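# Open narrow cabinet's top drawer fully, close all others

## Task

Pull the uppermost drawer of the slim cabinet with three drawers fully out and leave it open, while every other drawer anywhere in the room ends fully closed. No cabinet may be shifted much from its spot, and the robot must not tip over or finish leaning, or the attempt fails.

## Robot and tools

ROBOT. A Dexmate Vega in a physics simulation. It has a three-wheeled mobile base, a torso that folds in a Z shape (thigh, shank, chest, driven by torso_hip_rad, torso_knee_rad, torso_waist_rad), two 7-joint arms with two-finger grippers, and a head with pan, tilt and a camera tilt. From above, in the starting posture, the robot measures 0.70 m front to back and 0.63 m across (0.91 m with arms folded); its front edge is 0.35 m ahead of the base origin. Cameras: head_camera (896x560), left_wrist_camera and right_wrist_camera (672x420), each on the back of its hand.

FRAMES. Base frame: origin on the floor on the centre line, at the turning point 0.185 m behind the front axle; x forward, y left, z up, metres. The chest, left_hand and right_hand lines are reported in this frame. A hand's point sits between the fingers, 0.033 m back from closed fingertips; fingers extend along the hand's z, close along its y, and the back (camera side) faces -x. Reported hand positions may be off, more so when stretched far. Odometry frame: where the base frame was at scene start; base_odometry counts wheel turns only, so slip looks like travel. turned_by_wheels and turned_by_imu give rotation since the previous result, rad, left positive. base_tilt gives forward/right lean in degrees (about 2 degrees of fixed error).

TOOL move. Arguments other than cameras form one action: base and/or joints (with optional speeds and min_time_s), or target by itself. All parts start at once.
- base: a single relative offset from where the base last reported itself. {"translate_m": d} forward positive, -2 to 2 m; {"strafe_m": d} left positive, -2 to 2 m (heading may drift); {"rotate_rad": d} counter-clockwise positive, -3.2 to 3.2 rad. Front wheels first swivel to a new direction (about 0.5 s, up to 1.1 s).
- joints: a dict of absolute targets in radians, keyed by joint name (e.g. left_elbow_rad, head_pan_rad). Key ranges: hip 0 to 1.57; knee 0 to 3.141; waist -1.57 to 1.57 (chest forward lean = knee - hip - waist); left shoulder pitch -3.041 to 3.041 (positive lowers the arm; on the right arm negative lowers it); left shoulder yaw -0.423 to 1.523 (right: -1.523 to 0.423, mirrored); elbow -3.041 to 0.214 (0 straight, negative bends up); wrist pitch -1.366 to 1.366 (left positive tips hand down, right negative does); left wrist yaw -1.348 to 1.087, right -1.087 to 1.348 (positive = left on both); roll joints -3.041 to 3.041; gripper 0 (shut) to 0.785 per finger; head_pan_rad -2.792 to 2.792 (positive left); head_tilt_rad -1.483 to 1.483; head_camera_tilt_rad -1.483 to 1.378 (positive looks down).
- target: absolute pose for one hand in the base frame: side "left"/"right", x, y, z in m (-3 to 3), pitch_deg (90 fingers down, 0 level, -30 to 95), heading_deg (0 forward, counter-clockwise positive), optional roll_deg (default 0, jaw line level; positive turns clockwise viewed from behind), headings and rolls -360 to 360; optional line_only true demands a straight path or refusal. Roll r and r+180 are treated as the same. The plan is checked against the robot only (not furniture); the robot must be still. Results: reached (within 10 mm and 2 degrees), short (with the gap; after "short (part of ...)" resend), or refused with a reason. Non-straight paths are arcs that may swing the elbow wide or flip the hand.
- speeds: per-action caps, translate/strafe 0.04 to 0.3 m/s, rotate 0.1 to 0.6 rad/s. min_time_s: 0.1 to 8 s minimum duration for arm and head motions.
- cameras: list of names, or "all"/omitted for all, [] for none.
A call with no action simply reports state and images.

Other tools: wait {seconds 0 to 10, cameras}; zoom_image {camera, region [x0,y0,x1,y1] pixels, max 504x504} on the latest image of that camera; finished_scene {scene} ends the scene irreversibly, so the drawers must already be correct.

RESULTS. move reads done or the worst status. Status words: done; off_target (stopped away, may still push); contact_stop (arm stalled on contact; whole arm or torso group stops and holds); contact_stop_at_<key>; time_out; not_followed (a safety check held back the arm; "joint command not followed" / "pose unreachable", often with a cause: line); limit_stop_at_motor_heat; unfinished. on_its_own lists uncommanded behaviour. Joint torques are in joint order, include gravity, and have offsets. Motor temperatures are listed per arm. If any move or wait is refused or stopped, the later move, wait and finished_scene calls in that reply are skipped.

TORSO PRESETS (hip, knee, waist): stand 0.469, 1.617, 1.048 (start); stand_high 0.78, 1.57, 0.44; lean_20 0.52, 1.05, 0.18; lean_45 0.52, 1.05, -0.26; low_lean_45 0, 0, -0.79. Fold arms before low_lean_45. Folded arm (shoulder pitch, shoulder yaw, upper arm roll, elbow, forearm roll, wrist pitch, wrist yaw): left 1, 0.5, -0.6, -2.5, 0, -0.9, 0; right -1, -0.5, 0.6, -2.5, 0, 0.9, 0.

GRIPPER. Pads open in a V: gap about 0.24 x angle - 0.002 m at the hand point (0.18x at the wrist end, 0.3x at the tips). Squeeze force grows with how far the command is below the fitting angle; the reported angle does not prove a grasp.

CAUTIONS. Nothing prevents tipping, and a fallen robot is lost; keep the chest and reach moderate. The base keeps driving into furniture without stopping; a time_out means it was blocked, and a near-zero count may need a small turn or backing off. Under joints, only contact keeps an arm off the body. Never let the arms strike or press one another. Contact torque at a joint's load limit (shoulders 141, upper arm roll and elbow 75.2, forearm and wrist 23.5 N m) freezes that arm for 10 s. Stretched, pushing or loaded arms heat; 80 °C stops the arm for 30 to 60 s. After any stop, back the arm off first. The simulation keeps running while you think. Avoid slamming drawers, yanking, or hard shoves on cabinets.

Each tool is called after "Emit:" by a JSON object that holds its "name" and its "arguments".

## Session

Emit:
{"name": "move", "arguments": {}}

Scene clock: 0.00 s.
Joint torques (N m): no reading
Motor temperatures (°C): left_arm=[31 31 31 26 40 35 41] | right_arm=[30 27 33 31 36 36 33]
base_odometry: x=+0.000 y=+0.000 heading=+0.000
turned_by_wheels: +0.000
turned_by_imu: +0.000
base_tilt: forward=+0.0 right=+0.8
base_status: not commanded
joint_positions: torso_hip_rad=+0.469 torso_knee_rad=+1.617 torso_waist_rad=+1.048 left_shoulder_pitch_rad=+2.217 left_shoulder_yaw_rad=-0.014 left_upper_arm_roll_rad=-0.004 left_elbow_rad=-1.080 left_forearm_roll_rad=+0.010 left_wrist_pitch_rad=-0.495 left_wrist_yaw_rad=-0.006 left_gripper_rad=+0.005 right_shoulder_pitch_rad=-2.194 right_shoulder_yaw_rad=-0.002 right_upper_arm_roll_rad=+0.006 right_elbow_rad=-1.112 right_forearm_roll_rad=+0.018 right_wrist_pitch_rad=+0.493 right_wrist_yaw_rad=-0.008 right_gripper_rad=+0.005 head_pan_rad=+0.000 head_tilt_rad=+0.000 head_camera_tilt_rad=+0.000
joint_status: not commanded
chest: x=-0.0111 y=+0.0000 z=+1.4155 quat_wxyz=(+0.999, +0.000, +0.050, +0.000) (m; base frame)
left_hand: x=+0.1723 y=+0.2218 z=+0.5939 quat_wxyz=(+0.402, -0.001, +0.916, -0.004) pitch_deg=+42.6 heading_deg=-0.5 roll_deg=-0.7 back=up (m; base frame)
right_hand: x=+0.2084 y=-0.2404 z=+0.6102 quat_wxyz=(+0.427, +0.011, +0.904, -0.007) pitch_deg=+39.4 heading_deg=-1.6 roll_deg=-0.3 back=up (m; base frame)
pictures: head_camera, left_wrist_camera, right_wrist_camera

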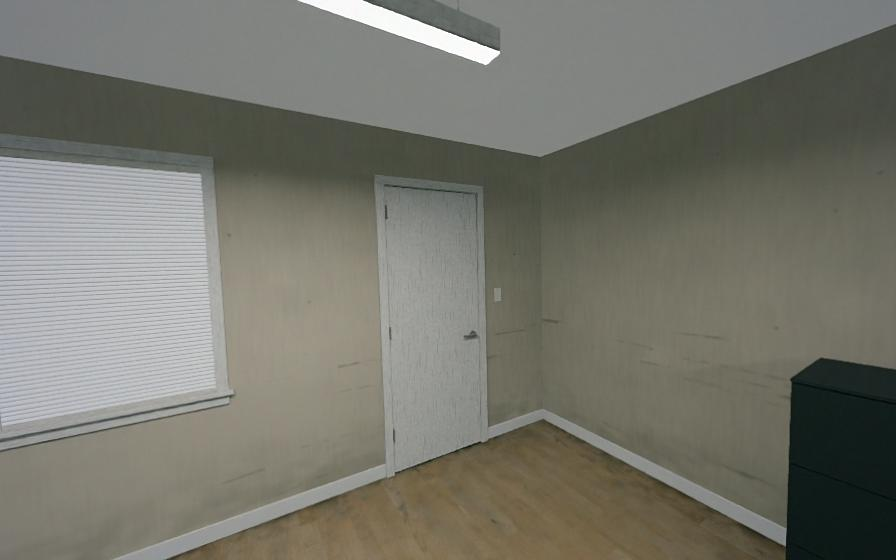

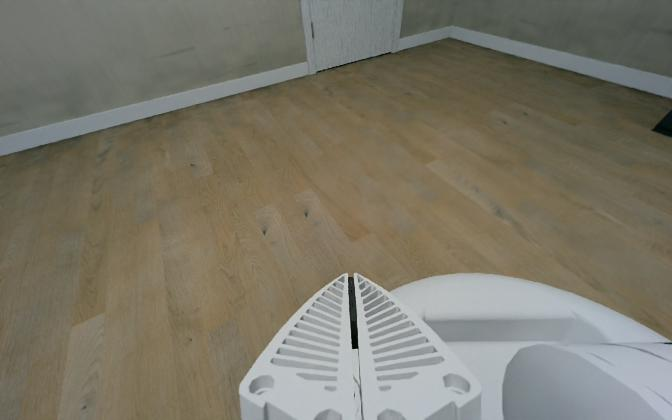

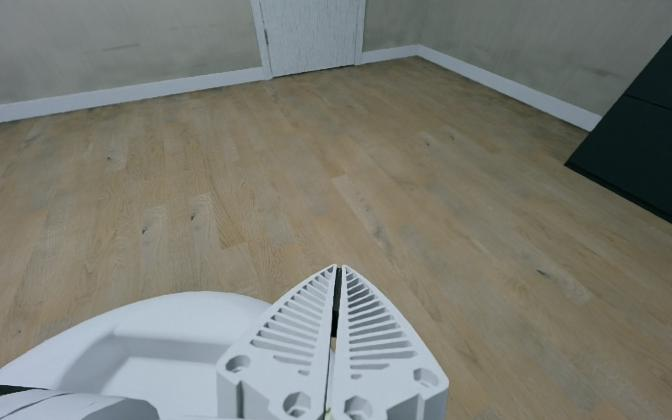

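Emit:
{"name": "move", "arguments": {"joints": {"head_pan_rad":-1.2,"head_camera_tilt_rad":0.3}, "cameras": ["head_camera"]}}

Emit:
{"name": "move", "arguments": {"joints": {"head_pan_rad":-2.7,"head_camera_tilt_rad":0.3}, "cameras": ["head_camera"]}}

Emit:
{"name": "move", "arguments": {"joints": {"head_pan_rad":1.5,"head_camera_tilt_rad":0.3}, "cameras": ["head_camera"]}}

Scene clock: 1.73 s.
Joint torques (N m): left_arm=[4.48 -0.33 -0.72 -4.02 0 -2.52 -0.11] | right_arm=[-3.73 -1.48 0.81 -3.03 0.11 3.27 0.07]
move: done
base_odometry: x=+0.000 y=+0.000 heading=+0.000
turned_by_wheels: +0.000
turned_by_imu: +0.000
base_tilt: forward=+0.0 right=+0.7
joint_positions: torso_hip_rad=+0.469 torso_knee_rad=+1.617 torso_waist_rad=+1.048 left_shoulder_pitch_rad=+2.217 left_shoulder_yaw_rad=-0.014 left_upper_arm_roll_rad=-0.004 left_elbow_rad=-1.080 left_forearm_roll_rad=+0.010 left_wrist_pitch_rad=-0.495 left_wrist_yaw_rad=-0.006 left_gripper_rad=+0.005 right_shoulder_pitch_rad=-2.194 right_shoulder_yaw_rad=-0.002 right_upper_arm_roll_rad=+0.006 right_elbow_rad=-1.112 right_forearm_roll_rad=+0.018 right_wrist_pitch_rad=+0.493 right_wrist_yaw_rad=-0.008 right_gripper_rad=+0.005 head_pan_rad=-1.200 head_tilt_rad=+0.000 head_camera_tilt_rad=+0.300
joint_status: all done
chest: x=-0.0111 y=+0.0000 z=+1.4155 quat_wxyz=(+0.999, +0.000, +0.050, +0.000) (m; base frame)
left_hand: x=+0.1724 y=+0.2218 z=+0.5939 quat_wxyz=(+0.402, -0.001, +0.916, -0.004) pitch_deg=+42.6 heading_deg=-0.5 roll_deg=-0.7 back=up (m; base frame)
right_hand: x=+0.2084 y=-0.2404 z=+0.6102 quat_wxyz=(+0.427, +0.011, +0.904, -0.007) pitch_deg=+39.4 heading_deg=-1.6 roll_deg=-0.3 back=up (m; base frame)
pictures: head_camera

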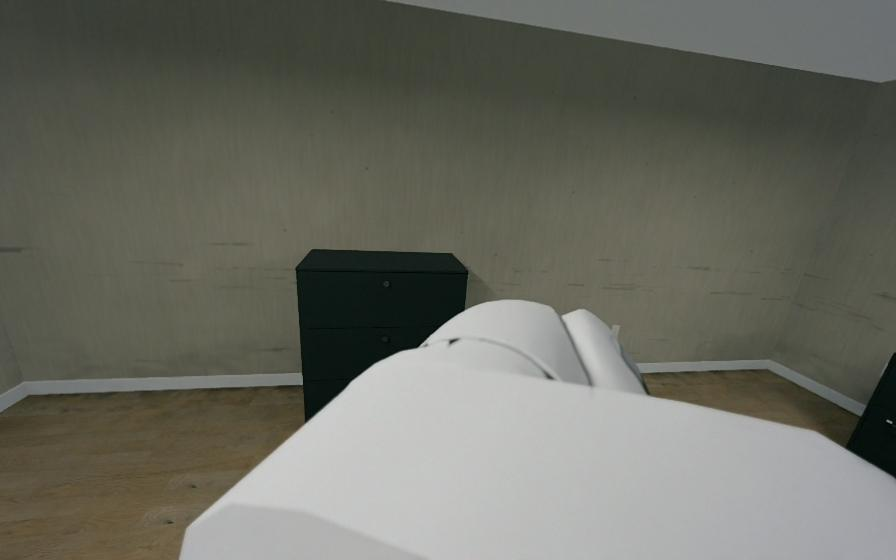

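Scene clock: 3.40 s.
Joint torques (N m): left_arm=[5.74 -0.31 -0.53 -2.2 -0.03 -2.1 -0.18] | right_arm=[-3.81 -1.71 0.31 -2.47 0.2 3.06 0.05]
move: done
base_odometry: x=+0.000 y=+0.000 heading=+0.000
turned_by_wheels: +0.000
turned_by_imu: +0.000
base_tilt: forward=+0.0 right=+0.8
joint_positions: torso_hip_rad=+0.469 torso_knee_rad=+1.617 torso_waist_rad=+1.048 left_shoulder_pitch_rad=+2.217 left_shoulder_yaw_rad=-0.014 left_upper_arm_roll_rad=-0.004 left_elbow_rad=-1.080 left_forearm_roll_rad=+0.010 left_wrist_pitch_rad=-0.495 left_wrist_yaw_rad=-0.006 left_gripper_rad=+0.005 right_shoulder_pitch_rad=-2.194 right_shoulder_yaw_rad=-0.002 right_upper_arm_roll_rad=+0.006 right_elbow_rad=-1.112 right_forearm_roll_rad=+0.018 right_wrist_pitch_rad=+0.493 right_wrist_yaw_rad=-0.008 right_gripper_rad=+0.005 head_pan_rad=-2.700 head_tilt_rad=+0.000 head_camera_tilt_rad=+0.300
joint_status: all done
chest: x=-0.0111 y=+0.0000 z=+1.4155 quat_wxyz=(+0.999, +0.000, +0.050, +0.000) (m; base frame)
left_hand: x=+0.1724 y=+0.2218 z=+0.5939 quat_wxyz=(+0.402, -0.001, +0.916, -0.004) pitch_deg=+42.6 heading_deg=-0.5 roll_deg=-0.7 back=up (m; base frame)
right_hand: x=+0.2084 y=-0.2404 z=+0.6102 quat_wxyz=(+0.427, +0.011, +0.904, -0.007) pitch_deg=+39.4 heading_deg=-1.6 roll_deg=-0.3 back=up (m; base frame)
pictures: head_camera

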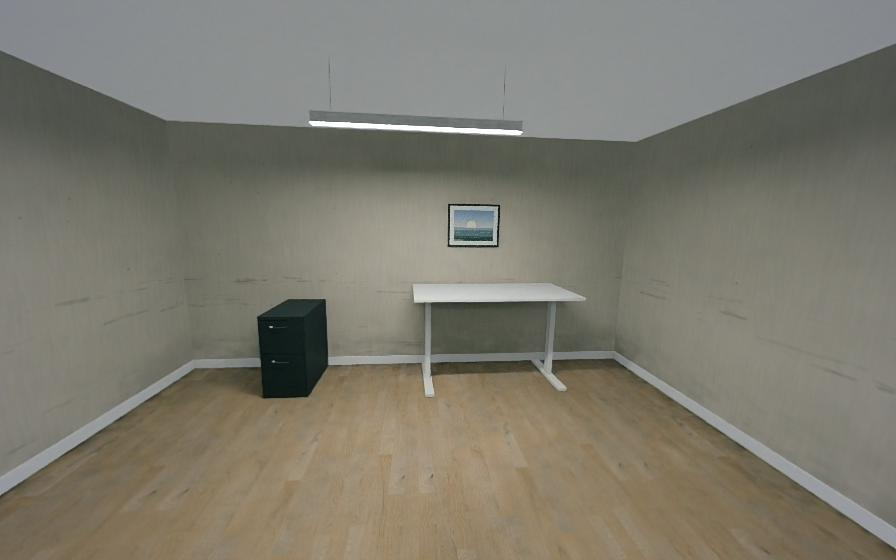

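Scene clock: 6.87 s.
Joint torques (N m): left_arm=[5.41 -0.02 -1.11 -2.75 0.09 -1.8 0.22] | right_arm=[-4.26 -2.42 0.45 -2.27 0.08 2.27 -0.02]
move: done
base_odometry: x=+0.000 y=+0.000 heading=+0.000
turned_by_wheels: +0.000
turned_by_imu: +0.000
base_tilt: forward=+0.1 right=+0.8
joint_positions: torso_hip_rad=+0.469 torso_knee_rad=+1.617 torso_waist_rad=+1.048 left_shoulder_pitch_rad=+2.217 left_shoulder_yaw_rad=-0.014 left_upper_arm_roll_rad=-0.004 left_elbow_rad=-1.080 left_forearm_roll_rad=+0.010 left_wrist_pitch_rad=-0.495 left_wrist_yaw_rad=-0.006 left_gripper_rad=+0.005 right_shoulder_pitch_rad=-2.194 right_shoulder_yaw_rad=-0.002 right_upper_arm_roll_rad=+0.006 right_elbow_rad=-1.112 right_forearm_roll_rad=+0.018 right_wrist_pitch_rad=+0.493 right_wrist_yaw_rad=-0.008 right_gripper_rad=+0.005 head_pan_rad=+1.500 head_tilt_rad=+0.000 head_camera_tilt_rad=+0.300
joint_status: all done
chest: x=-0.0111 y=+0.0000 z=+1.4155 quat_wxyz=(+0.999, +0.000, +0.050, +0.000) (m; base frame)
left_hand: x=+0.1724 y=+0.2218 z=+0.5939 quat_wxyz=(+0.402, -0.001, +0.916, -0.004) pitch_deg=+42.6 heading_deg=-0.5 roll_deg=-0.7 back=up (m; base frame)
right_hand: x=+0.2084 y=-0.2404 z=+0.6102 quat_wxyz=(+0.427, +0.011, +0.904, -0.007) pitch_deg=+39.4 heading_deg=-1.6 roll_deg=-0.3 back=up (m; base frame)
pictures: head_camera

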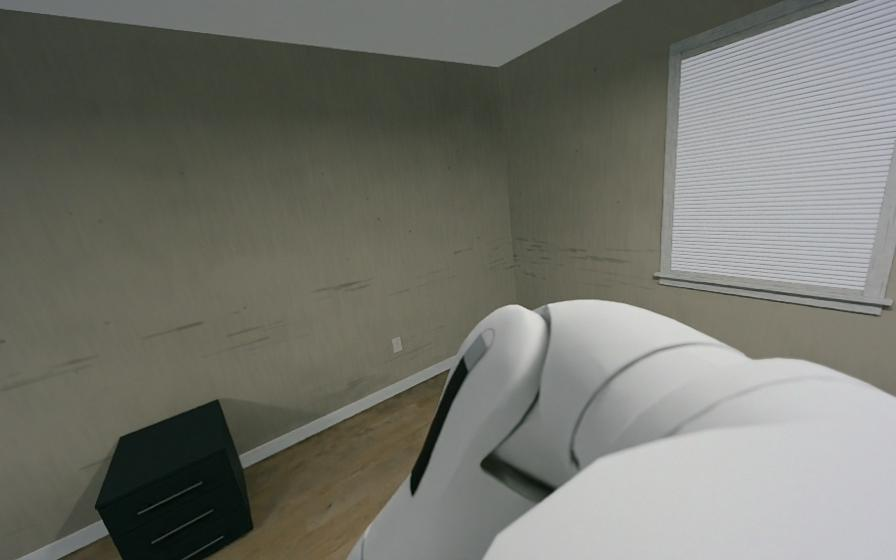

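Emit:
{"name": "move", "arguments": {"joints": {"head_pan_rad":2.3,"head_camera_tilt_rad":0.5}, "cameras": ["head_camera"]}}

Emit:
{"name": "zoom_image", "arguments": {"camera": "head_camera", "region": [400, 200, 800, 500]}}

Emit:
{"name": "move", "arguments": {"joints": {"head_pan_rad":-2.3,"head_camera_tilt_rad":0.4}, "cameras": ["head_camera"]}}

Emit:
{"name": "move", "arguments": {"joints": {"head_pan_rad":-0.7,"head_camera_tilt_rad":0.4}, "cameras": ["head_camera"]}}

Scene clock: 8.37 s.
Joint torques (N m): left_arm=[6.18 -1.25 -0.09 -3.24 -0.03 -2 -0.04] | right_arm=[-4.65 -2.67 0.35 -2.53 0.02 2.68 -0.14]
move: done
base_odometry: x=+0.000 y=+0.000 heading=+0.000
turned_by_wheels: +0.000
turned_by_imu: +0.000
base_tilt: forward=+0.1 right=+0.7
joint_positions: torso_hip_rad=+0.469 torso_knee_rad=+1.617 torso_waist_rad=+1.048 left_shoulder_pitch_rad=+2.217 left_shoulder_yaw_rad=-0.014 left_upper_arm_roll_rad=-0.004 left_elbow_rad=-1.080 left_forearm_roll_rad=+0.010 left_wrist_pitch_rad=-0.495 left_wrist_yaw_rad=-0.006 left_gripper_rad=+0.005 right_shoulder_pitch_rad=-2.194 right_shoulder_yaw_rad=-0.002 right_upper_arm_roll_rad=+0.006 right_elbow_rad=-1.112 right_forearm_roll_rad=+0.018 right_wrist_pitch_rad=+0.493 right_wrist_yaw_rad=-0.008 right_gripper_rad=+0.005 head_pan_rad=+2.300 head_tilt_rad=+0.000 head_camera_tilt_rad=+0.500
joint_status: all done
chest: x=-0.0111 y=+0.0000 z=+1.4155 quat_wxyz=(+0.999, +0.000, +0.050, +0.000) (m; base frame)
left_hand: x=+0.1724 y=+0.2218 z=+0.5939 quat_wxyz=(+0.402, -0.001, +0.916, -0.004) pitch_deg=+42.6 heading_deg=-0.5 roll_deg=-0.7 back=up (m; base frame)
right_hand: x=+0.2084 y=-0.2404 z=+0.6102 quat_wxyz=(+0.427, +0.011, +0.904, -0.007) pitch_deg=+39.4 heading_deg=-1.6 roll_deg=-0.3 back=up (m; base frame)
pictures: head_camera

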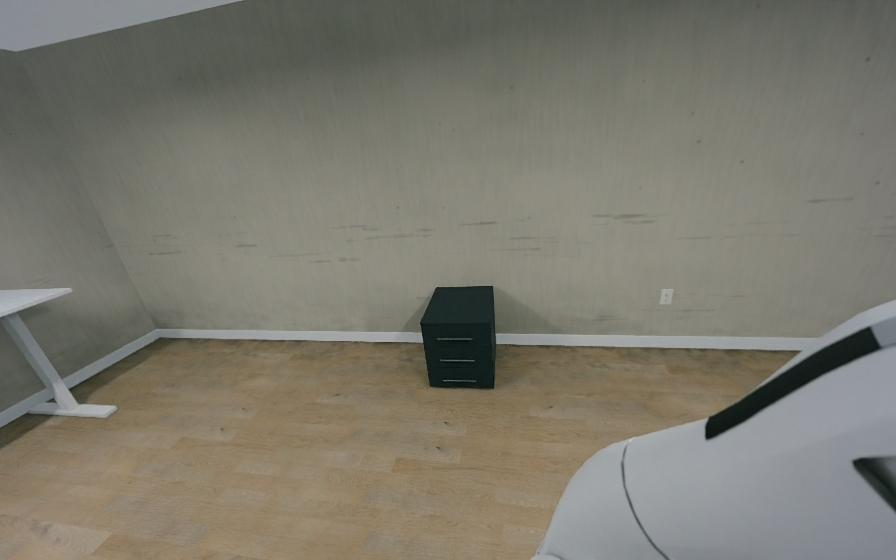

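Scaled by 1.260 from the camera's 896x560 image, which has a finer 960x600 frame.

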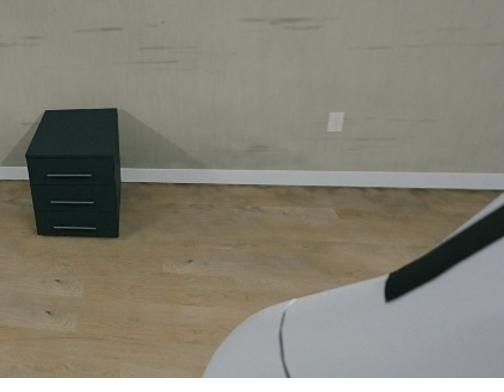

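Scene clock: 12.10 s.
Joint torques (N m): left_arm=[5.85 0.39 -0.05 -3.34 -0.02 -2 -0.08] | right_arm=[-4.3 -1.08 0.54 -2.35 0.01 2.65 -0.02]
move: done
base_odometry: x=+0.000 y=+0.000 heading=+0.000
turned_by_wheels: +0.000
turned_by_imu: +0.000
base_tilt: forward=-0.1 right=+0.8
joint_positions: torso_hip_rad=+0.469 torso_knee_rad=+1.617 torso_waist_rad=+1.048 left_shoulder_pitch_rad=+2.217 left_shoulder_yaw_rad=-0.014 left_upper_arm_roll_rad=-0.004 left_elbow_rad=-1.080 left_forearm_roll_rad=+0.010 left_wrist_pitch_rad=-0.495 left_wrist_yaw_rad=-0.006 left_gripper_rad=+0.005 right_shoulder_pitch_rad=-2.194 right_shoulder_yaw_rad=-0.002 right_upper_arm_roll_rad=+0.006 right_elbow_rad=-1.112 right_forearm_roll_rad=+0.018 right_wrist_pitch_rad=+0.493 right_wrist_yaw_rad=-0.008 right_gripper_rad=+0.005 head_pan_rad=-2.300 head_tilt_rad=+0.000 head_camera_tilt_rad=+0.400
joint_status: all done
chest: x=-0.0111 y=+0.0000 z=+1.4155 quat_wxyz=(+0.999, +0.000, +0.050, +0.000) (m; base frame)
left_hand: x=+0.1724 y=+0.2218 z=+0.5939 quat_wxyz=(+0.402, -0.001, +0.916, -0.004) pitch_deg=+42.6 heading_deg=-0.5 roll_deg=-0.7 back=up (m; base frame)
right_hand: x=+0.2084 y=-0.2404 z=+0.6102 quat_wxyz=(+0.427, +0.011, +0.904, -0.007) pitch_deg=+39.4 heading_deg=-1.6 roll_deg=-0.3 back=up (m; base frame)
pictures: head_camera

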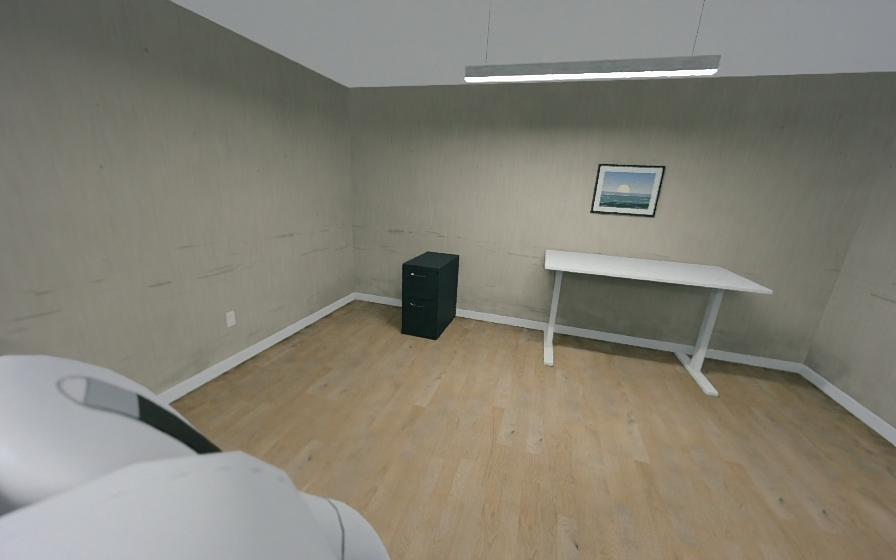

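Scene clock: 13.83 s.
Joint torques (N m): left_arm=[5.99 0.17 -0.61 -3.03 0.28 -2.33 0.02] | right_arm=[-3.72 -1.05 0.09 -2.38 0.13 3.01 -0.19]
move: done
base_odometry: x=+0.000 y=+0.000 heading=+0.000
turned_by_wheels: +0.000
turned_by_imu: +0.000
base_tilt: forward=+0.0 right=+0.8
joint_positions: torso_hip_rad=+0.469 torso_knee_rad=+1.617 torso_waist_rad=+1.048 left_shoulder_pitch_rad=+2.217 left_shoulder_yaw_rad=-0.014 left_upper_arm_roll_rad=-0.004 left_elbow_rad=-1.080 left_forearm_roll_rad=+0.010 left_wrist_pitch_rad=-0.495 left_wrist_yaw_rad=-0.006 left_gripper_rad=+0.005 right_shoulder_pitch_rad=-2.194 right_shoulder_yaw_rad=-0.002 right_upper_arm_roll_rad=+0.006 right_elbow_rad=-1.112 right_forearm_roll_rad=+0.018 right_wrist_pitch_rad=+0.493 right_wrist_yaw_rad=-0.008 right_gripper_rad=+0.005 head_pan_rad=-0.700 head_tilt_rad=+0.000 head_camera_tilt_rad=+0.400
joint_status: all done
chest: x=-0.0111 y=+0.0000 z=+1.4155 quat_wxyz=(+0.999, +0.000, +0.050, +0.000) (m; base frame)
left_hand: x=+0.1724 y=+0.2218 z=+0.5939 quat_wxyz=(+0.402, -0.001, +0.916, -0.004) pitch_deg=+42.6 heading_deg=-0.5 roll_deg=-0.7 back=up (m; base frame)
right_hand: x=+0.2084 y=-0.2404 z=+0.6102 quat_wxyz=(+0.427, +0.011, +0.904, -0.007) pitch_deg=+39.4 heading_deg=-1.6 roll_deg=-0.3 back=up (m; base frame)
pictures: head_camera

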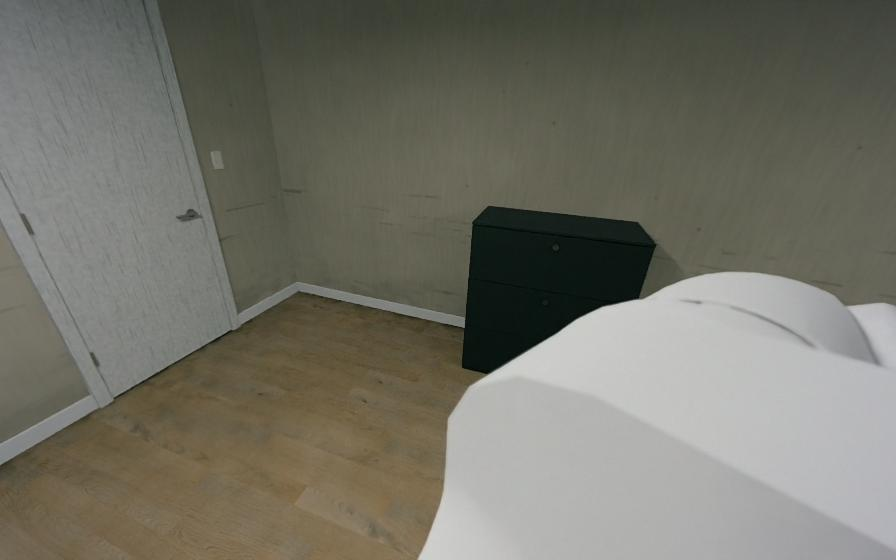

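Emit:
{"name": "move", "arguments": {"base": {"rotate_rad":2.26}, "joints": {"head_pan_rad":0,"head_camera_tilt_rad":0.6}, "cameras": ["head_camera"]}}

Emit:
{"name": "zoom_image", "arguments": {"camera": "head_camera", "region": [350, 180, 550, 380]}}

Scene clock: 20.00 s.
Joint torques (N m): left_arm=[6.16 -0.76 -1.09 -3.15 0.06 -1.91 -0.07] | right_arm=[-3.96 -1.1 0.01 -3.07 0.05 2.37 -0.14]
move: done
base_odometry: x=+0.003 y=-0.001 heading=+2.267
turned_by_wheels: +2.267
turned_by_imu: +2.255
base_tilt: forward=+0.0 right=+0.8
base_status: done
joint_positions: torso_hip_rad=+0.469 torso_knee_rad=+1.617 torso_waist_rad=+1.048 left_shoulder_pitch_rad=+2.217 left_shoulder_yaw_rad=-0.014 left_upper_arm_roll_rad=-0.004 left_elbow_rad=-1.080 left_forearm_roll_rad=+0.010 left_wrist_pitch_rad=-0.495 left_wrist_yaw_rad=-0.006 left_gripper_rad=+0.005 right_shoulder_pitch_rad=-2.194 right_shoulder_yaw_rad=-0.002 right_upper_arm_roll_rad=+0.006 right_elbow_rad=-1.112 right_forearm_roll_rad=+0.018 right_wrist_pitch_rad=+0.493 right_wrist_yaw_rad=-0.008 right_gripper_rad=+0.005 head_pan_rad=+0.000 head_tilt_rad=+0.000 head_camera_tilt_rad=+0.600
joint_status: all done
chest: x=-0.0111 y=+0.0000 z=+1.4155 quat_wxyz=(+0.999, +0.000, +0.050, +0.000) (m; base frame)
left_hand: x=+0.1724 y=+0.2218 z=+0.5939 quat_wxyz=(+0.402, -0.001, +0.916, -0.004) pitch_deg=+42.6 heading_deg=-0.5 roll_deg=-0.7 back=up (m; base frame)
right_hand: x=+0.2084 y=-0.2404 z=+0.6102 quat_wxyz=(+0.427, +0.011, +0.904, -0.007) pitch_deg=+39.4 heading_deg=-1.6 roll_deg=-0.3 back=up (m; base frame)
pictures: head_camera

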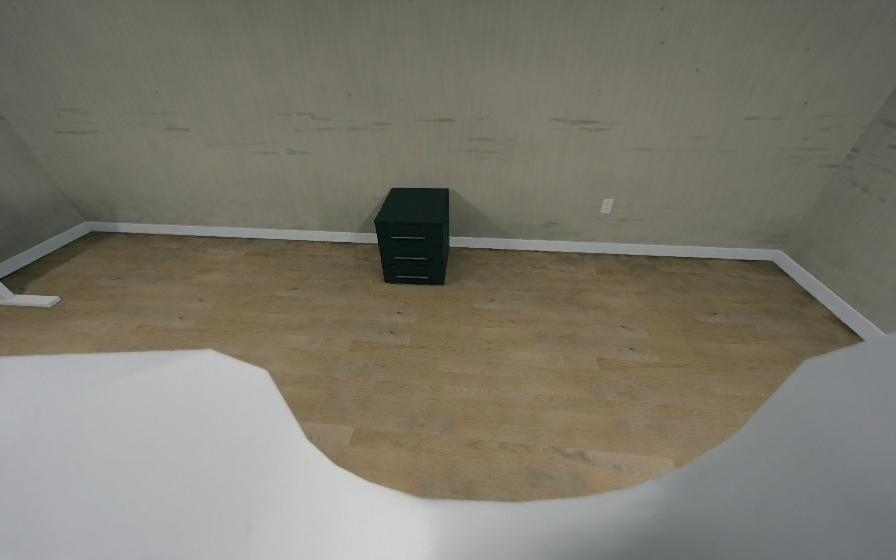

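Scaled by 2.520 from the camera's 896x560 image, which has a finer 960x600 frame.

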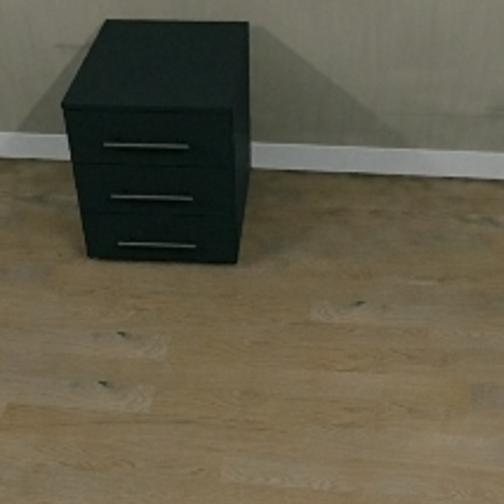

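Emit:
{"name": "move", "arguments": {"base": {"rotate_rad":-0.07}, "cameras": []}}

Emit:
{"name": "move", "arguments": {"base": {"strafe_m":0.17}, "cameras": []}}

Emit:
{"name": "move", "arguments": {"base": {"translate_m":0.75}}}

Emit:
{"name": "zoom_image", "arguments": {"camera": "head_camera", "region": [280, 180, 580, 400]}}

Scene clock: 21.57 s.
Joint torques (N m): left_arm=[5.86 0.45 -0.92 -3.34 0.07 -1.33 0.05] | right_arm=[-3.43 -0.89 0.4 -2.47 0.21 3.03 0.02]
move: done
base_odometry: x=+0.003 y=-0.001 heading=+2.197
turned_by_wheels: -0.070
turned_by_imu: -0.070
base_tilt: forward=+0.0 right=+0.8
base_status: done
joint_positions: torso_hip_rad=+0.469 torso_knee_rad=+1.617 torso_waist_rad=+1.048 left_shoulder_pitch_rad=+2.217 left_shoulder_yaw_rad=-0.014 left_upper_arm_roll_rad=-0.004 left_elbow_rad=-1.080 left_forearm_roll_rad=+0.010 left_wrist_pitch_rad=-0.495 left_wrist_yaw_rad=-0.006 left_gripper_rad=+0.005 right_shoulder_pitch_rad=-2.194 right_shoulder_yaw_rad=-0.002 right_upper_arm_roll_rad=+0.006 right_elbow_rad=-1.112 right_forearm_roll_rad=+0.018 right_wrist_pitch_rad=+0.493 right_wrist_yaw_rad=-0.008 right_gripper_rad=+0.005 head_pan_rad=+0.000 head_tilt_rad=+0.000 head_camera_tilt_rad=+0.600
chest: x=-0.0111 y=+0.0000 z=+1.4155 quat_wxyz=(+0.999, +0.000, +0.050, +0.000) (m; base frame)
left_hand: x=+0.1724 y=+0.2218 z=+0.5939 quat_wxyz=(+0.402, -0.001, +0.916, -0.004) pitch_deg=+42.6 heading_deg=-0.5 roll_deg=-0.7 back=up (m; base frame)
right_hand: x=+0.2084 y=-0.2404 z=+0.6102 quat_wxyz=(+0.427, +0.011, +0.904, -0.007) pitch_deg=+39.4 heading_deg=-1.6 roll_deg=-0.3 back=up (m; base frame)
pictures: none

Scene clock: 24.57 s.
Joint torques (N m): left_arm=[6.06 -0.7 -1.51 -3.17 0.04 -2.31 0.09] | right_arm=[-4.08 -0.58 0.58 -2.2 0.17 2.44 0.24]
move: done
base_odometry: x=-0.134 y=-0.100 heading=+2.201
turned_by_wheels: +0.004
turned_by_imu: +0.002
base_tilt: forward=+0.0 right=+0.8
base_status: done
joint_positions: torso_hip_rad=+0.469 torso_knee_rad=+1.617 torso_waist_rad=+1.048 left_shoulder_pitch_rad=+2.217 left_shoulder_yaw_rad=-0.014 left_upper_arm_roll_rad=-0.004 left_elbow_rad=-1.080 left_forearm_roll_rad=+0.010 left_wrist_pitch_rad=-0.495 left_wrist_yaw_rad=-0.006 left_gripper_rad=+0.005 right_shoulder_pitch_rad=-2.194 right_shoulder_yaw_rad=-0.002 right_upper_arm_roll_rad=+0.006 right_elbow_rad=-1.112 right_forearm_roll_rad=+0.018 right_wrist_pitch_rad=+0.493 right_wrist_yaw_rad=-0.008 right_gripper_rad=+0.005 head_pan_rad=+0.000 head_tilt_rad=+0.000 head_camera_tilt_rad=+0.600
chest: x=-0.0111 y=+0.0000 z=+1.4155 quat_wxyz=(+0.999, +0.000, +0.050, +0.000) (m; base frame)
left_hand: x=+0.1724 y=+0.2218 z=+0.5939 quat_wxyz=(+0.402, -0.001, +0.916, -0.004) pitch_deg=+42.6 heading_deg=-0.5 roll_deg=-0.7 back=up (m; base frame)
right_hand: x=+0.2084 y=-0.2404 z=+0.6102 quat_wxyz=(+0.427, +0.011, +0.904, -0.007) pitch_deg=+39.4 heading_deg=-1.6 roll_deg=-0.3 back=up (m; base frame)
pictures: none

Scene clock: 29.23 s.
Joint torques (N m): left_arm=[5 0.23 -0.8 -2.7 0.13 -2.24 0] | right_arm=[-2.99 -1.12 0.45 -2.48 0.13 2.64 -0.07]
move: done
base_odometry: x=-0.576 y=+0.505 heading=+2.200
turned_by_wheels: -0.001
turned_by_imu: -0.002
base_tilt: forward=+0.1 right=+0.8
base_status: done
joint_positions: torso_hip_rad=+0.469 torso_knee_rad=+1.617 torso_waist_rad=+1.048 left_shoulder_pitch_rad=+2.217 left_shoulder_yaw_rad=-0.014 left_upper_arm_roll_rad=-0.004 left_elbow_rad=-1.080 left_forearm_roll_rad=+0.010 left_wrist_pitch_rad=-0.495 left_wrist_yaw_rad=-0.006 left_gripper_rad=+0.005 right_shoulder_pitch_rad=-2.194 right_shoulder_yaw_rad=-0.002 right_upper_arm_roll_rad=+0.006 right_elbow_rad=-1.112 right_forearm_roll_rad=+0.018 right_wrist_pitch_rad=+0.493 right_wrist_yaw_rad=-0.008 right_gripper_rad=+0.005 head_pan_rad=+0.000 head_tilt_rad=+0.000 head_camera_tilt_rad=+0.600
chest: x=-0.0111 y=+0.0000 z=+1.4155 quat_wxyz=(+0.999, +0.000, +0.050, +0.000) (m; base frame)
left_hand: x=+0.1724 y=+0.2218 z=+0.5939 quat_wxyz=(+0.402, -0.001, +0.916, -0.004) pitch_deg=+42.6 heading_deg=-0.5 roll_deg=-0.7 back=up (m; base frame)
right_hand: x=+0.2085 y=-0.2404 z=+0.6101 quat_wxyz=(+0.427, +0.011, +0.904, -0.007) pitch_deg=+39.4 heading_deg=-1.6 roll_deg=-0.3 back=up (m; base frame)
pictures: head_camera, left_wrist_camera, right_wrist_camera

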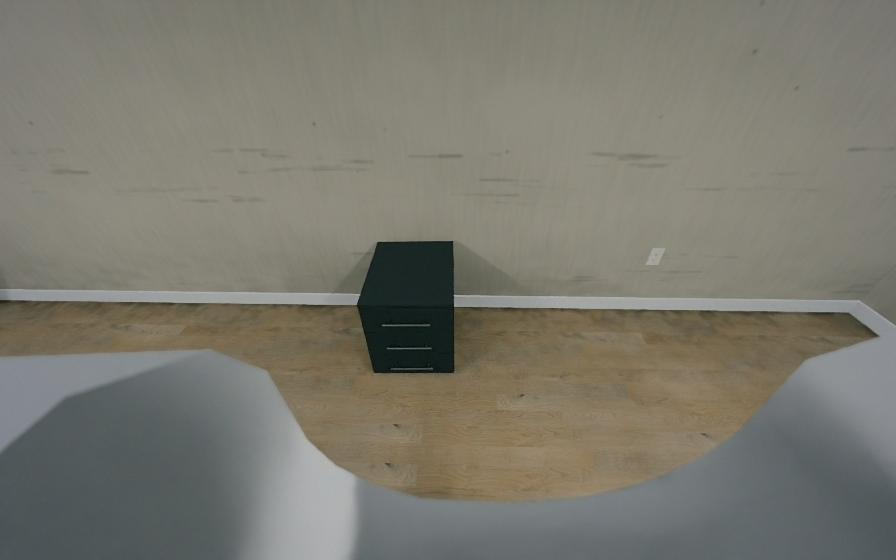

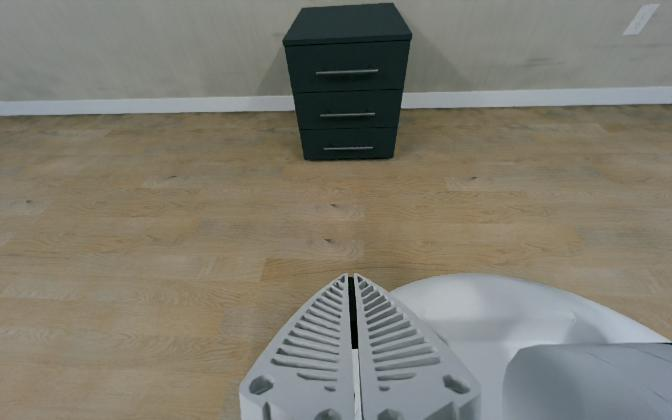

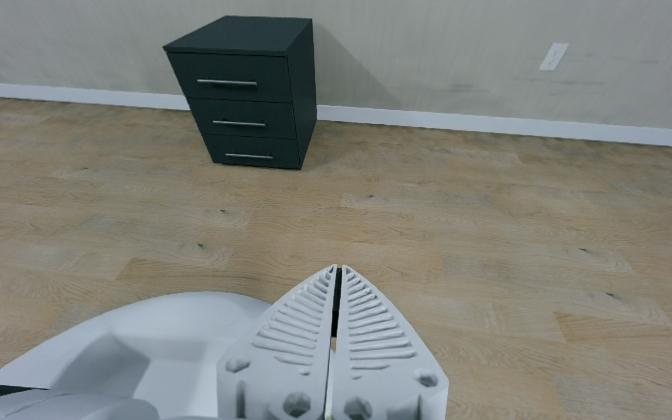

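Scaled by 1.680 from the camera's 896x560 image, which has a finer 960x600 frame.

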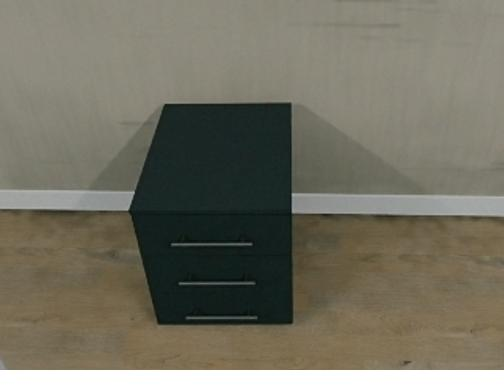

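Emit:
{"name": "move", "arguments": {"joints": {"right_elbow_rad":-2.0,"left_elbow_rad":-2.0,"left_shoulder_pitch_rad":2.1,"right_shoulder_pitch_rad":-2.1,"head_camera_tilt_rad":0.6}, "cameras": []}}

Emit:
{"name": "move", "arguments": {"joints": {"torso_hip_rad":0.45,"torso_knee_rad":1.05,"torso_waist_rad":0.35,"left_gripper_rad":0.4}}}

Scene clock: 34.43 s.
Joint torques (N m): left_arm=[-9.7 0.85 -0.09 -7.64 -0.11 -2.53 -0.05] | right_arm=[14.77 -1.69 0.72 -9.2 0.08 2.66 0.02]
move: done
base_odometry: x=-0.576 y=+0.505 heading=+2.200
turned_by_wheels: +0.000
turned_by_imu: +0.000
base_tilt: forward=+0.1 right=+0.7
joint_positions: torso_hip_rad=+0.469 torso_knee_rad=+1.617 torso_waist_rad=+1.048 left_shoulder_pitch_rad=+2.101 left_shoulder_yaw_rad=-0.014 left_upper_arm_roll_rad=-0.004 left_elbow_rad=-1.996 left_forearm_roll_rad=+0.010 left_wrist_pitch_rad=-0.495 left_wrist_yaw_rad=-0.006 left_gripper_rad=+0.005 right_shoulder_pitch_rad=-2.101 right_shoulder_yaw_rad=-0.002 right_upper_arm_roll_rad=+0.006 right_elbow_rad=-1.997 right_forearm_roll_rad=+0.018 right_wrist_pitch_rad=+0.493 right_wrist_yaw_rad=-0.008 right_gripper_rad=+0.005 head_pan_rad=+0.000 head_tilt_rad=+0.000 head_camera_tilt_rad=+0.600
joint_status: all done
chest: x=-0.0111 y=+0.0000 z=+1.4155 quat_wxyz=(+0.999, +0.000, +0.050, +0.000) (m; base frame)
left_hand: x=+0.5024 y=+0.2294 z=+1.1453 quat_wxyz=(+0.802, +0.000, +0.598, +0.002) pitch_deg=-16.6 heading_deg=+0.2 roll_deg=+0.1 back=up (m; base frame)
right_hand: x=+0.5025 y=-0.2388 z=+1.1453 quat_wxyz=(+0.802, +0.010, +0.598, -0.001) pitch_deg=-16.5 heading_deg=-1.1 roll_deg=+0.9 back=up (m; base frame)
pictures: none

Scene clock: 38.30 s.
Joint torques (N m): left_arm=[-6.09 0.15 -1.21 -8.04 -0.07 -2.92 -0.12] | right_arm=[11.07 -0.74 0.26 -8.63 0.08 2.64 -0.07]
move: done
base_odometry: x=-0.576 y=+0.505 heading=+2.200
turned_by_wheels: +0.000
turned_by_imu: +0.000
base_tilt: forward=+0.0 right=+0.7
joint_positions: torso_hip_rad=+0.450 torso_knee_rad=+1.050 torso_waist_rad=+0.350 left_shoulder_pitch_rad=+2.100 left_shoulder_yaw_rad=-0.014 left_upper_arm_roll_rad=-0.004 left_elbow_rad=-2.000 left_forearm_roll_rad=+0.010 left_wrist_pitch_rad=-0.495 left_wrist_yaw_rad=-0.006 left_gripper_rad=+0.400 right_shoulder_pitch_rad=-2.100 right_shoulder_yaw_rad=-0.002 right_upper_arm_roll_rad=+0.006 right_elbow_rad=-2.000 right_forearm_roll_rad=+0.018 right_wrist_pitch_rad=+0.493 right_wrist_yaw_rad=-0.008 right_gripper_rad=+0.005 head_pan_rad=+0.000 head_tilt_rad=+0.000 head_camera_tilt_rad=+0.600
joint_status: all done
chest: x=-0.1421 y=+0.0000 z=+1.3057 quat_wxyz=(+0.992, +0.000, +0.125, +0.000) (m; base frame)
left_hand: x=+0.3258 y=+0.2295 z=+0.9647 quat_wxyz=(+0.756, +0.000, +0.654, +0.002) pitch_deg=-8.3 heading_deg=+0.2 roll_deg=+0.2 back=up (m; base frame)
right_hand: x=+0.3257 y=-0.2388 z=+0.9640 quat_wxyz=(+0.756, +0.010, +0.655, -0.002) pitch_deg=-8.2 heading_deg=-1.1 roll_deg=+0.7 back=up (m; base frame)
pictures: head_camera, left_wrist_camera, right_wrist_camera

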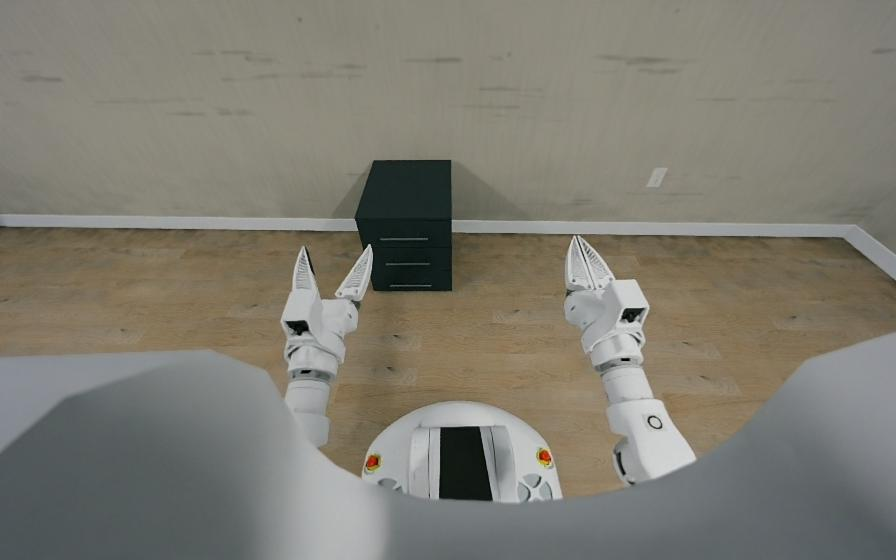

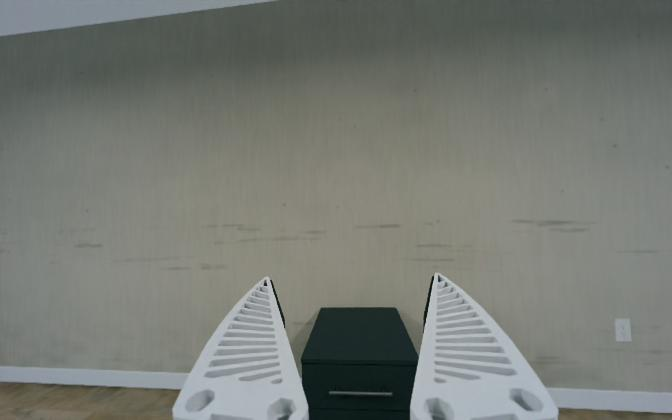

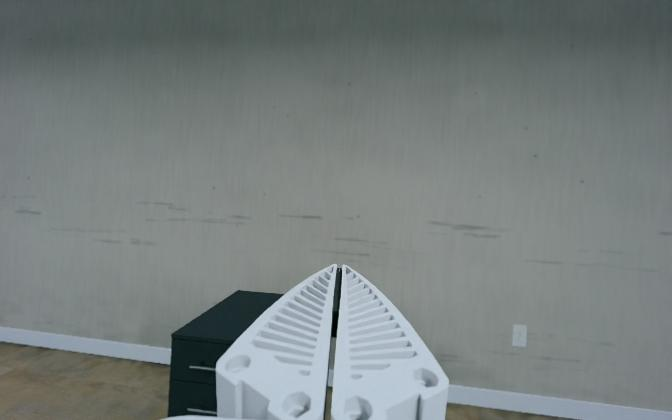

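Emit:
{"name": "move", "arguments": {"joints": {"torso_hip_rad":0.2,"torso_knee_rad":0.72,"torso_waist_rad":0.15,"head_camera_tilt_rad":0.5}, "cameras": []}}

Emit:
{"name": "move", "arguments": {"target": {"side":"left","x":0.55,"y":0.22,"z":0.46,"pitch_deg":20,"heading_deg":0,"roll_deg":90}}}

Scene clock: 41.10 s.
Joint torques (N m): left_arm=[-3.55 -0.31 -0.38 -7.68 0.25 -3.3 -0.13] | right_arm=[7.91 -0.19 0.34 -8.26 0.19 3.54 -0.16]
move: done
base_odometry: x=-0.576 y=+0.505 heading=+2.200
turned_by_wheels: +0.000
turned_by_imu: +0.000
base_tilt: forward=+0.0 right=+0.8
joint_positions: torso_hip_rad=+0.200 torso_knee_rad=+0.720 torso_waist_rad=+0.150 left_shoulder_pitch_rad=+2.100 left_shoulder_yaw_rad=-0.014 left_upper_arm_roll_rad=-0.004 left_elbow_rad=-2.000 left_forearm_roll_rad=+0.010 left_wrist_pitch_rad=-0.495 left_wrist_yaw_rad=-0.006 left_gripper_rad=+0.400 right_shoulder_pitch_rad=-2.100 right_shoulder_yaw_rad=-0.002 right_upper_arm_roll_rad=+0.006 right_elbow_rad=-2.000 right_forearm_roll_rad=+0.018 right_wrist_pitch_rad=+0.493 right_wrist_yaw_rad=-0.008 right_gripper_rad=+0.005 head_pan_rad=+0.000 head_tilt_rad=+0.000 head_camera_tilt_rad=+0.500
joint_status: all done
chest: x=-0.0620 y=+0.0000 z=+1.1856 quat_wxyz=(+0.983, +0.000, +0.184, +0.000) (m; base frame)
left_hand: x=+0.3616 y=+0.2295 z=+0.7911 quat_wxyz=(+0.716, +0.000, +0.699, +0.002) pitch_deg=-1.4 heading_deg=+0.2 roll_deg=+0.2 back=up (m; base frame)
right_hand: x=+0.3615 y=-0.2388 z=+0.7904 quat_wxyz=(+0.715, +0.010, +0.699, -0.003) pitch_deg=-1.3 heading_deg=-1.1 roll_deg=+0.6 back=up (m; base frame)
pictures: none

Scene clock: 41.40 s.
Joint torques (N m): left_arm=[-3.55 -1.33 -0.6 -7.7 -0.1 -2.12 -0.12] | right_arm=[8.48 -0.09 0.46 -7.36 0.22 2.49 -0.21]
move: refused
base_odometry: x=-0.576 y=+0.505 heading=+2.200
turned_by_wheels: +0.000
turned_by_imu: +0.000
base_tilt: forward=+0.0 right=+0.7
joint_positions: torso_hip_rad=+0.200 torso_knee_rad=+0.720 torso_waist_rad=+0.150 left_shoulder_pitch_rad=+2.100 left_shoulder_yaw_rad=-0.014 left_upper_arm_roll_rad=-0.004 left_elbow_rad=-2.000 left_forearm_roll_rad=+0.010 left_wrist_pitch_rad=-0.495 left_wrist_yaw_rad=-0.006 left_gripper_rad=+0.400 right_shoulder_pitch_rad=-2.100 right_shoulder_yaw_rad=-0.002 right_upper_arm_roll_rad=+0.006 right_elbow_rad=-2.000 right_forearm_roll_rad=+0.018 right_wrist_pitch_rad=+0.493 right_wrist_yaw_rad=-0.008 right_gripper_rad=+0.005 head_pan_rad=+0.000 head_tilt_rad=+0.000 head_camera_tilt_rad=+0.500
chest: x=-0.0620 y=+0.0000 z=+1.1856 quat_wxyz=(+0.983, +0.000, +0.184, +0.000) (m; base frame)
left_hand: x=+0.3616 y=+0.2295 z=+0.7911 quat_wxyz=(+0.716, +0.000, +0.699, +0.002) pitch_deg=-1.4 heading_deg=+0.2 roll_deg=+0.2 back=up (m; base frame)
left_hand_status: refused: no posture of the arm gets there (out of reach): the closest leaves the hand 1.0 cm and 0 deg from the pose. Nothing moved.
right_hand: x=+0.3615 y=-0.2388 z=+0.7904 quat_wxyz=(+0.715, +0.010, +0.699, -0.003) pitch_deg=-1.3 heading_deg=-1.1 roll_deg=+0.6 back=up (m; base frame)
pictures: head_camera, left_wrist_camera, right_wrist_camera

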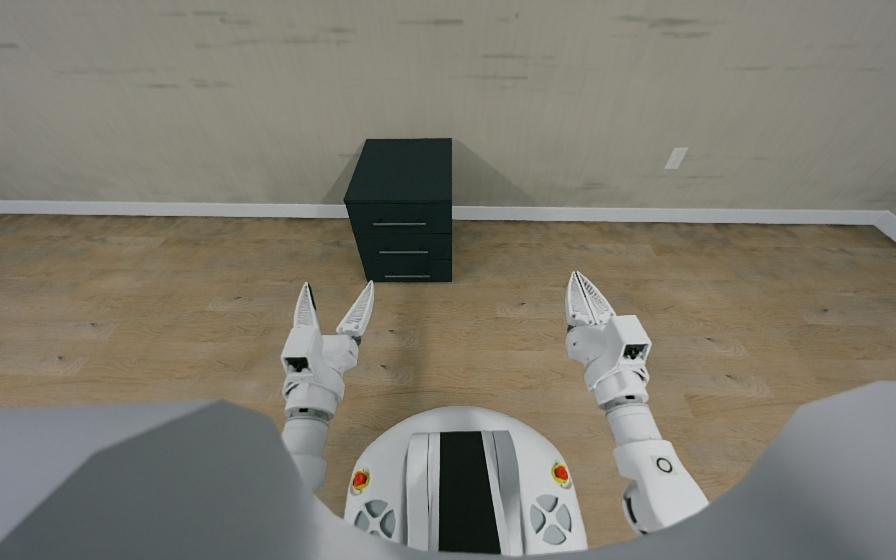

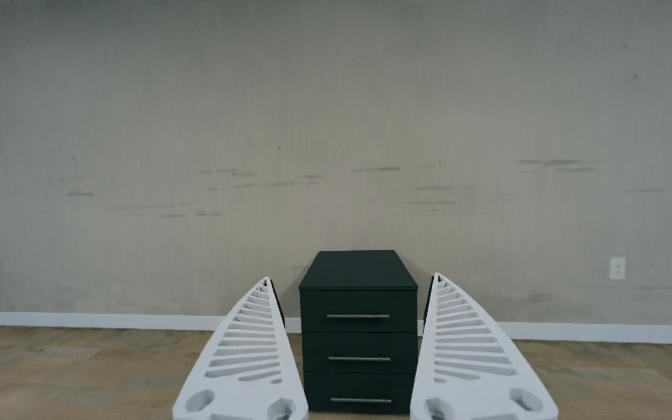

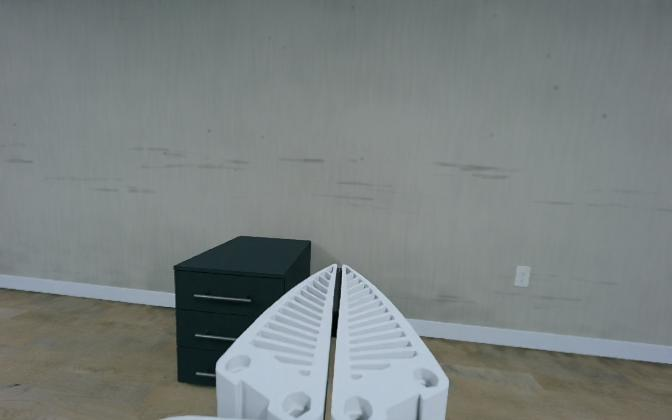

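Emit:
{"name": "move", "arguments": {"joints": {"torso_hip_rad":0.1,"torso_knee_rad":0.55,"torso_waist_rad":0.15}, "cameras": []}}

Emit:
{"name": "move", "arguments": {"target": {"side":"left","x":0.55,"y":0.22,"z":0.46,"pitch_deg":35,"heading_deg":0,"roll_deg":90}}}

Scene clock: 43.63 s.
Joint torques (N m): left_arm=[-5.91 -0.54 -0.96 -7.61 -0.02 -2.9 -0.14] | right_arm=[9.28 -0.39 0.65 -7.24 0.01 3.06 -0.11]
move: done
base_odometry: x=-0.576 y=+0.505 heading=+2.200
turned_by_wheels: +0.000
turned_by_imu: +0.000
base_tilt: forward=+0.0 right=+0.7
joint_positions: torso_hip_rad=+0.100 torso_knee_rad=+0.550 torso_waist_rad=+0.150 left_shoulder_pitch_rad=+2.100 left_shoulder_yaw_rad=-0.014 left_upper_arm_roll_rad=-0.004 left_elbow_rad=-2.000 left_forearm_roll_rad=+0.010 left_wrist_pitch_rad=-0.495 left_wrist_yaw_rad=-0.006 left_gripper_rad=+0.400 right_shoulder_pitch_rad=-2.100 right_shoulder_yaw_rad=-0.002 right_upper_arm_roll_rad=+0.006 right_elbow_rad=-2.000 right_forearm_roll_rad=+0.018 right_wrist_pitch_rad=+0.493 right_wrist_yaw_rad=-0.008 right_gripper_rad=+0.005 head_pan_rad=+0.000 head_tilt_rad=+0.000 head_camera_tilt_rad=+0.500
joint_status: all done
chest: x=-0.0982 y=+0.0000 z=+1.1320 quat_wxyz=(+0.989, +0.000, +0.149, +0.000) (m; base frame)
left_hand: x=+0.3521 y=+0.2295 z=+0.7681 quat_wxyz=(+0.740, +0.000, +0.673, +0.002) pitch_deg=-5.4 heading_deg=+0.2 roll_deg=+0.2 back=up (m; base frame)
right_hand: x=+0.3520 y=-0.2388 z=+0.7674 quat_wxyz=(+0.739, +0.010, +0.674, -0.003) pitch_deg=-5.3 heading_deg=-1.1 roll_deg=+0.7 back=up (m; base frame)
pictures: none

Scene clock: 49.20 s.
Joint torques (N m): left_arm=[-21.7 -1.24 -0.64 -7.23 0.87 -0.14 0.71] | right_arm=[9.82 -1.61 0.29 -7.64 0.05 2.72 0.05]
move: done
base_odometry: x=-0.576 y=+0.505 heading=+2.200
turned_by_wheels: +0.000
turned_by_imu: +0.000
base_tilt: forward=+0.0 right=+0.7
joint_positions: torso_hip_rad=+0.100 torso_knee_rad=+0.550 torso_waist_rad=+0.150 left_shoulder_pitch_rad=+1.214 left_shoulder_yaw_rad=+0.257 left_upper_arm_roll_rad=+0.400 left_elbow_rad=-1.218 left_forearm_roll_rad=+1.174 left_wrist_pitch_rad=+0.268 left_wrist_yaw_rad=-0.207 left_gripper_rad=+0.400 right_shoulder_pitch_rad=-2.100 right_shoulder_yaw_rad=-0.002 right_upper_arm_roll_rad=+0.006 right_elbow_rad=-2.000 right_forearm_roll_rad=+0.018 right_wrist_pitch_rad=+0.493 right_wrist_yaw_rad=-0.008 right_gripper_rad=+0.005 head_pan_rad=+0.000 head_tilt_rad=+0.000 head_camera_tilt_rad=+0.500
chest: x=-0.0982 y=+0.0000 z=+1.1320 quat_wxyz=(+0.989, +0.000, +0.149, +0.000) (m; base frame)
left_hand: x=+0.5493 y=+0.2200 z=+0.4602 quat_wxyz=(+0.328, +0.626, +0.628, +0.326) pitch_deg=+35.0 heading_deg=-0.1 roll_deg=+89.7 (m; base frame)
left_hand_status: reached (straight line, planned for 4.3 s): 1 mm and 0.2 deg off.
right_hand: x=+0.3520 y=-0.2388 z=+0.7674 quat_wxyz=(+0.739, +0.010, +0.674, -0.003) pitch_deg=-5.3 heading_deg=-1.1 roll_deg=+0.7 back=up (m; base frame)
pictures: head_camera, left_wrist_camera, right_wrist_camera

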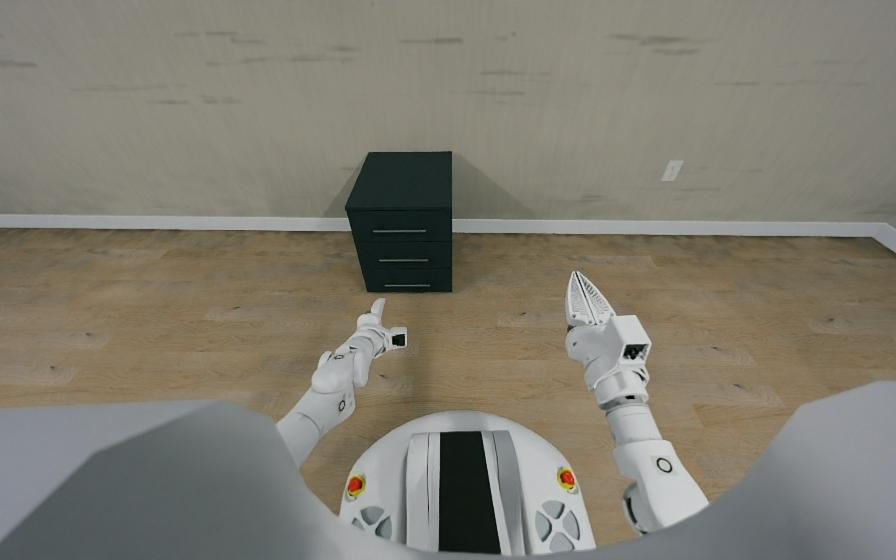

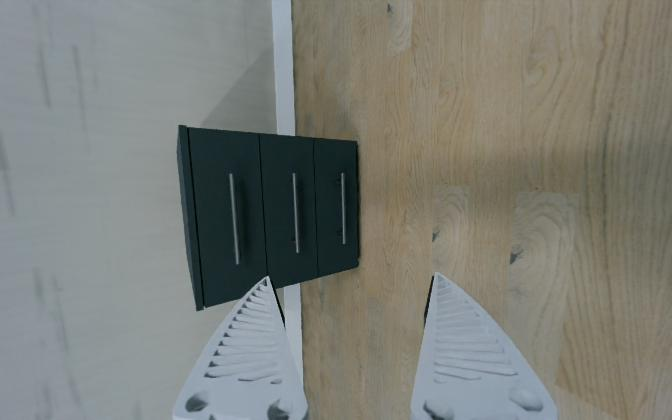

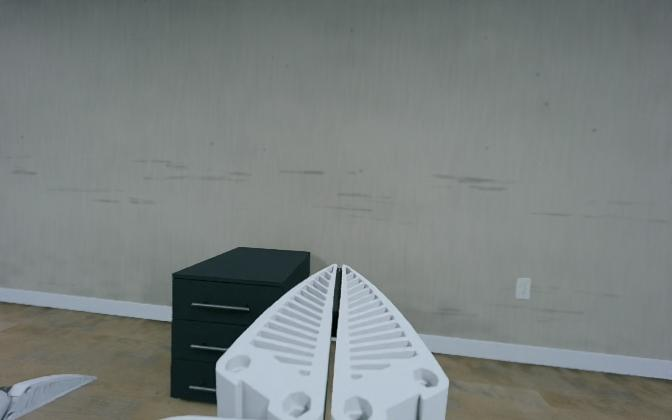

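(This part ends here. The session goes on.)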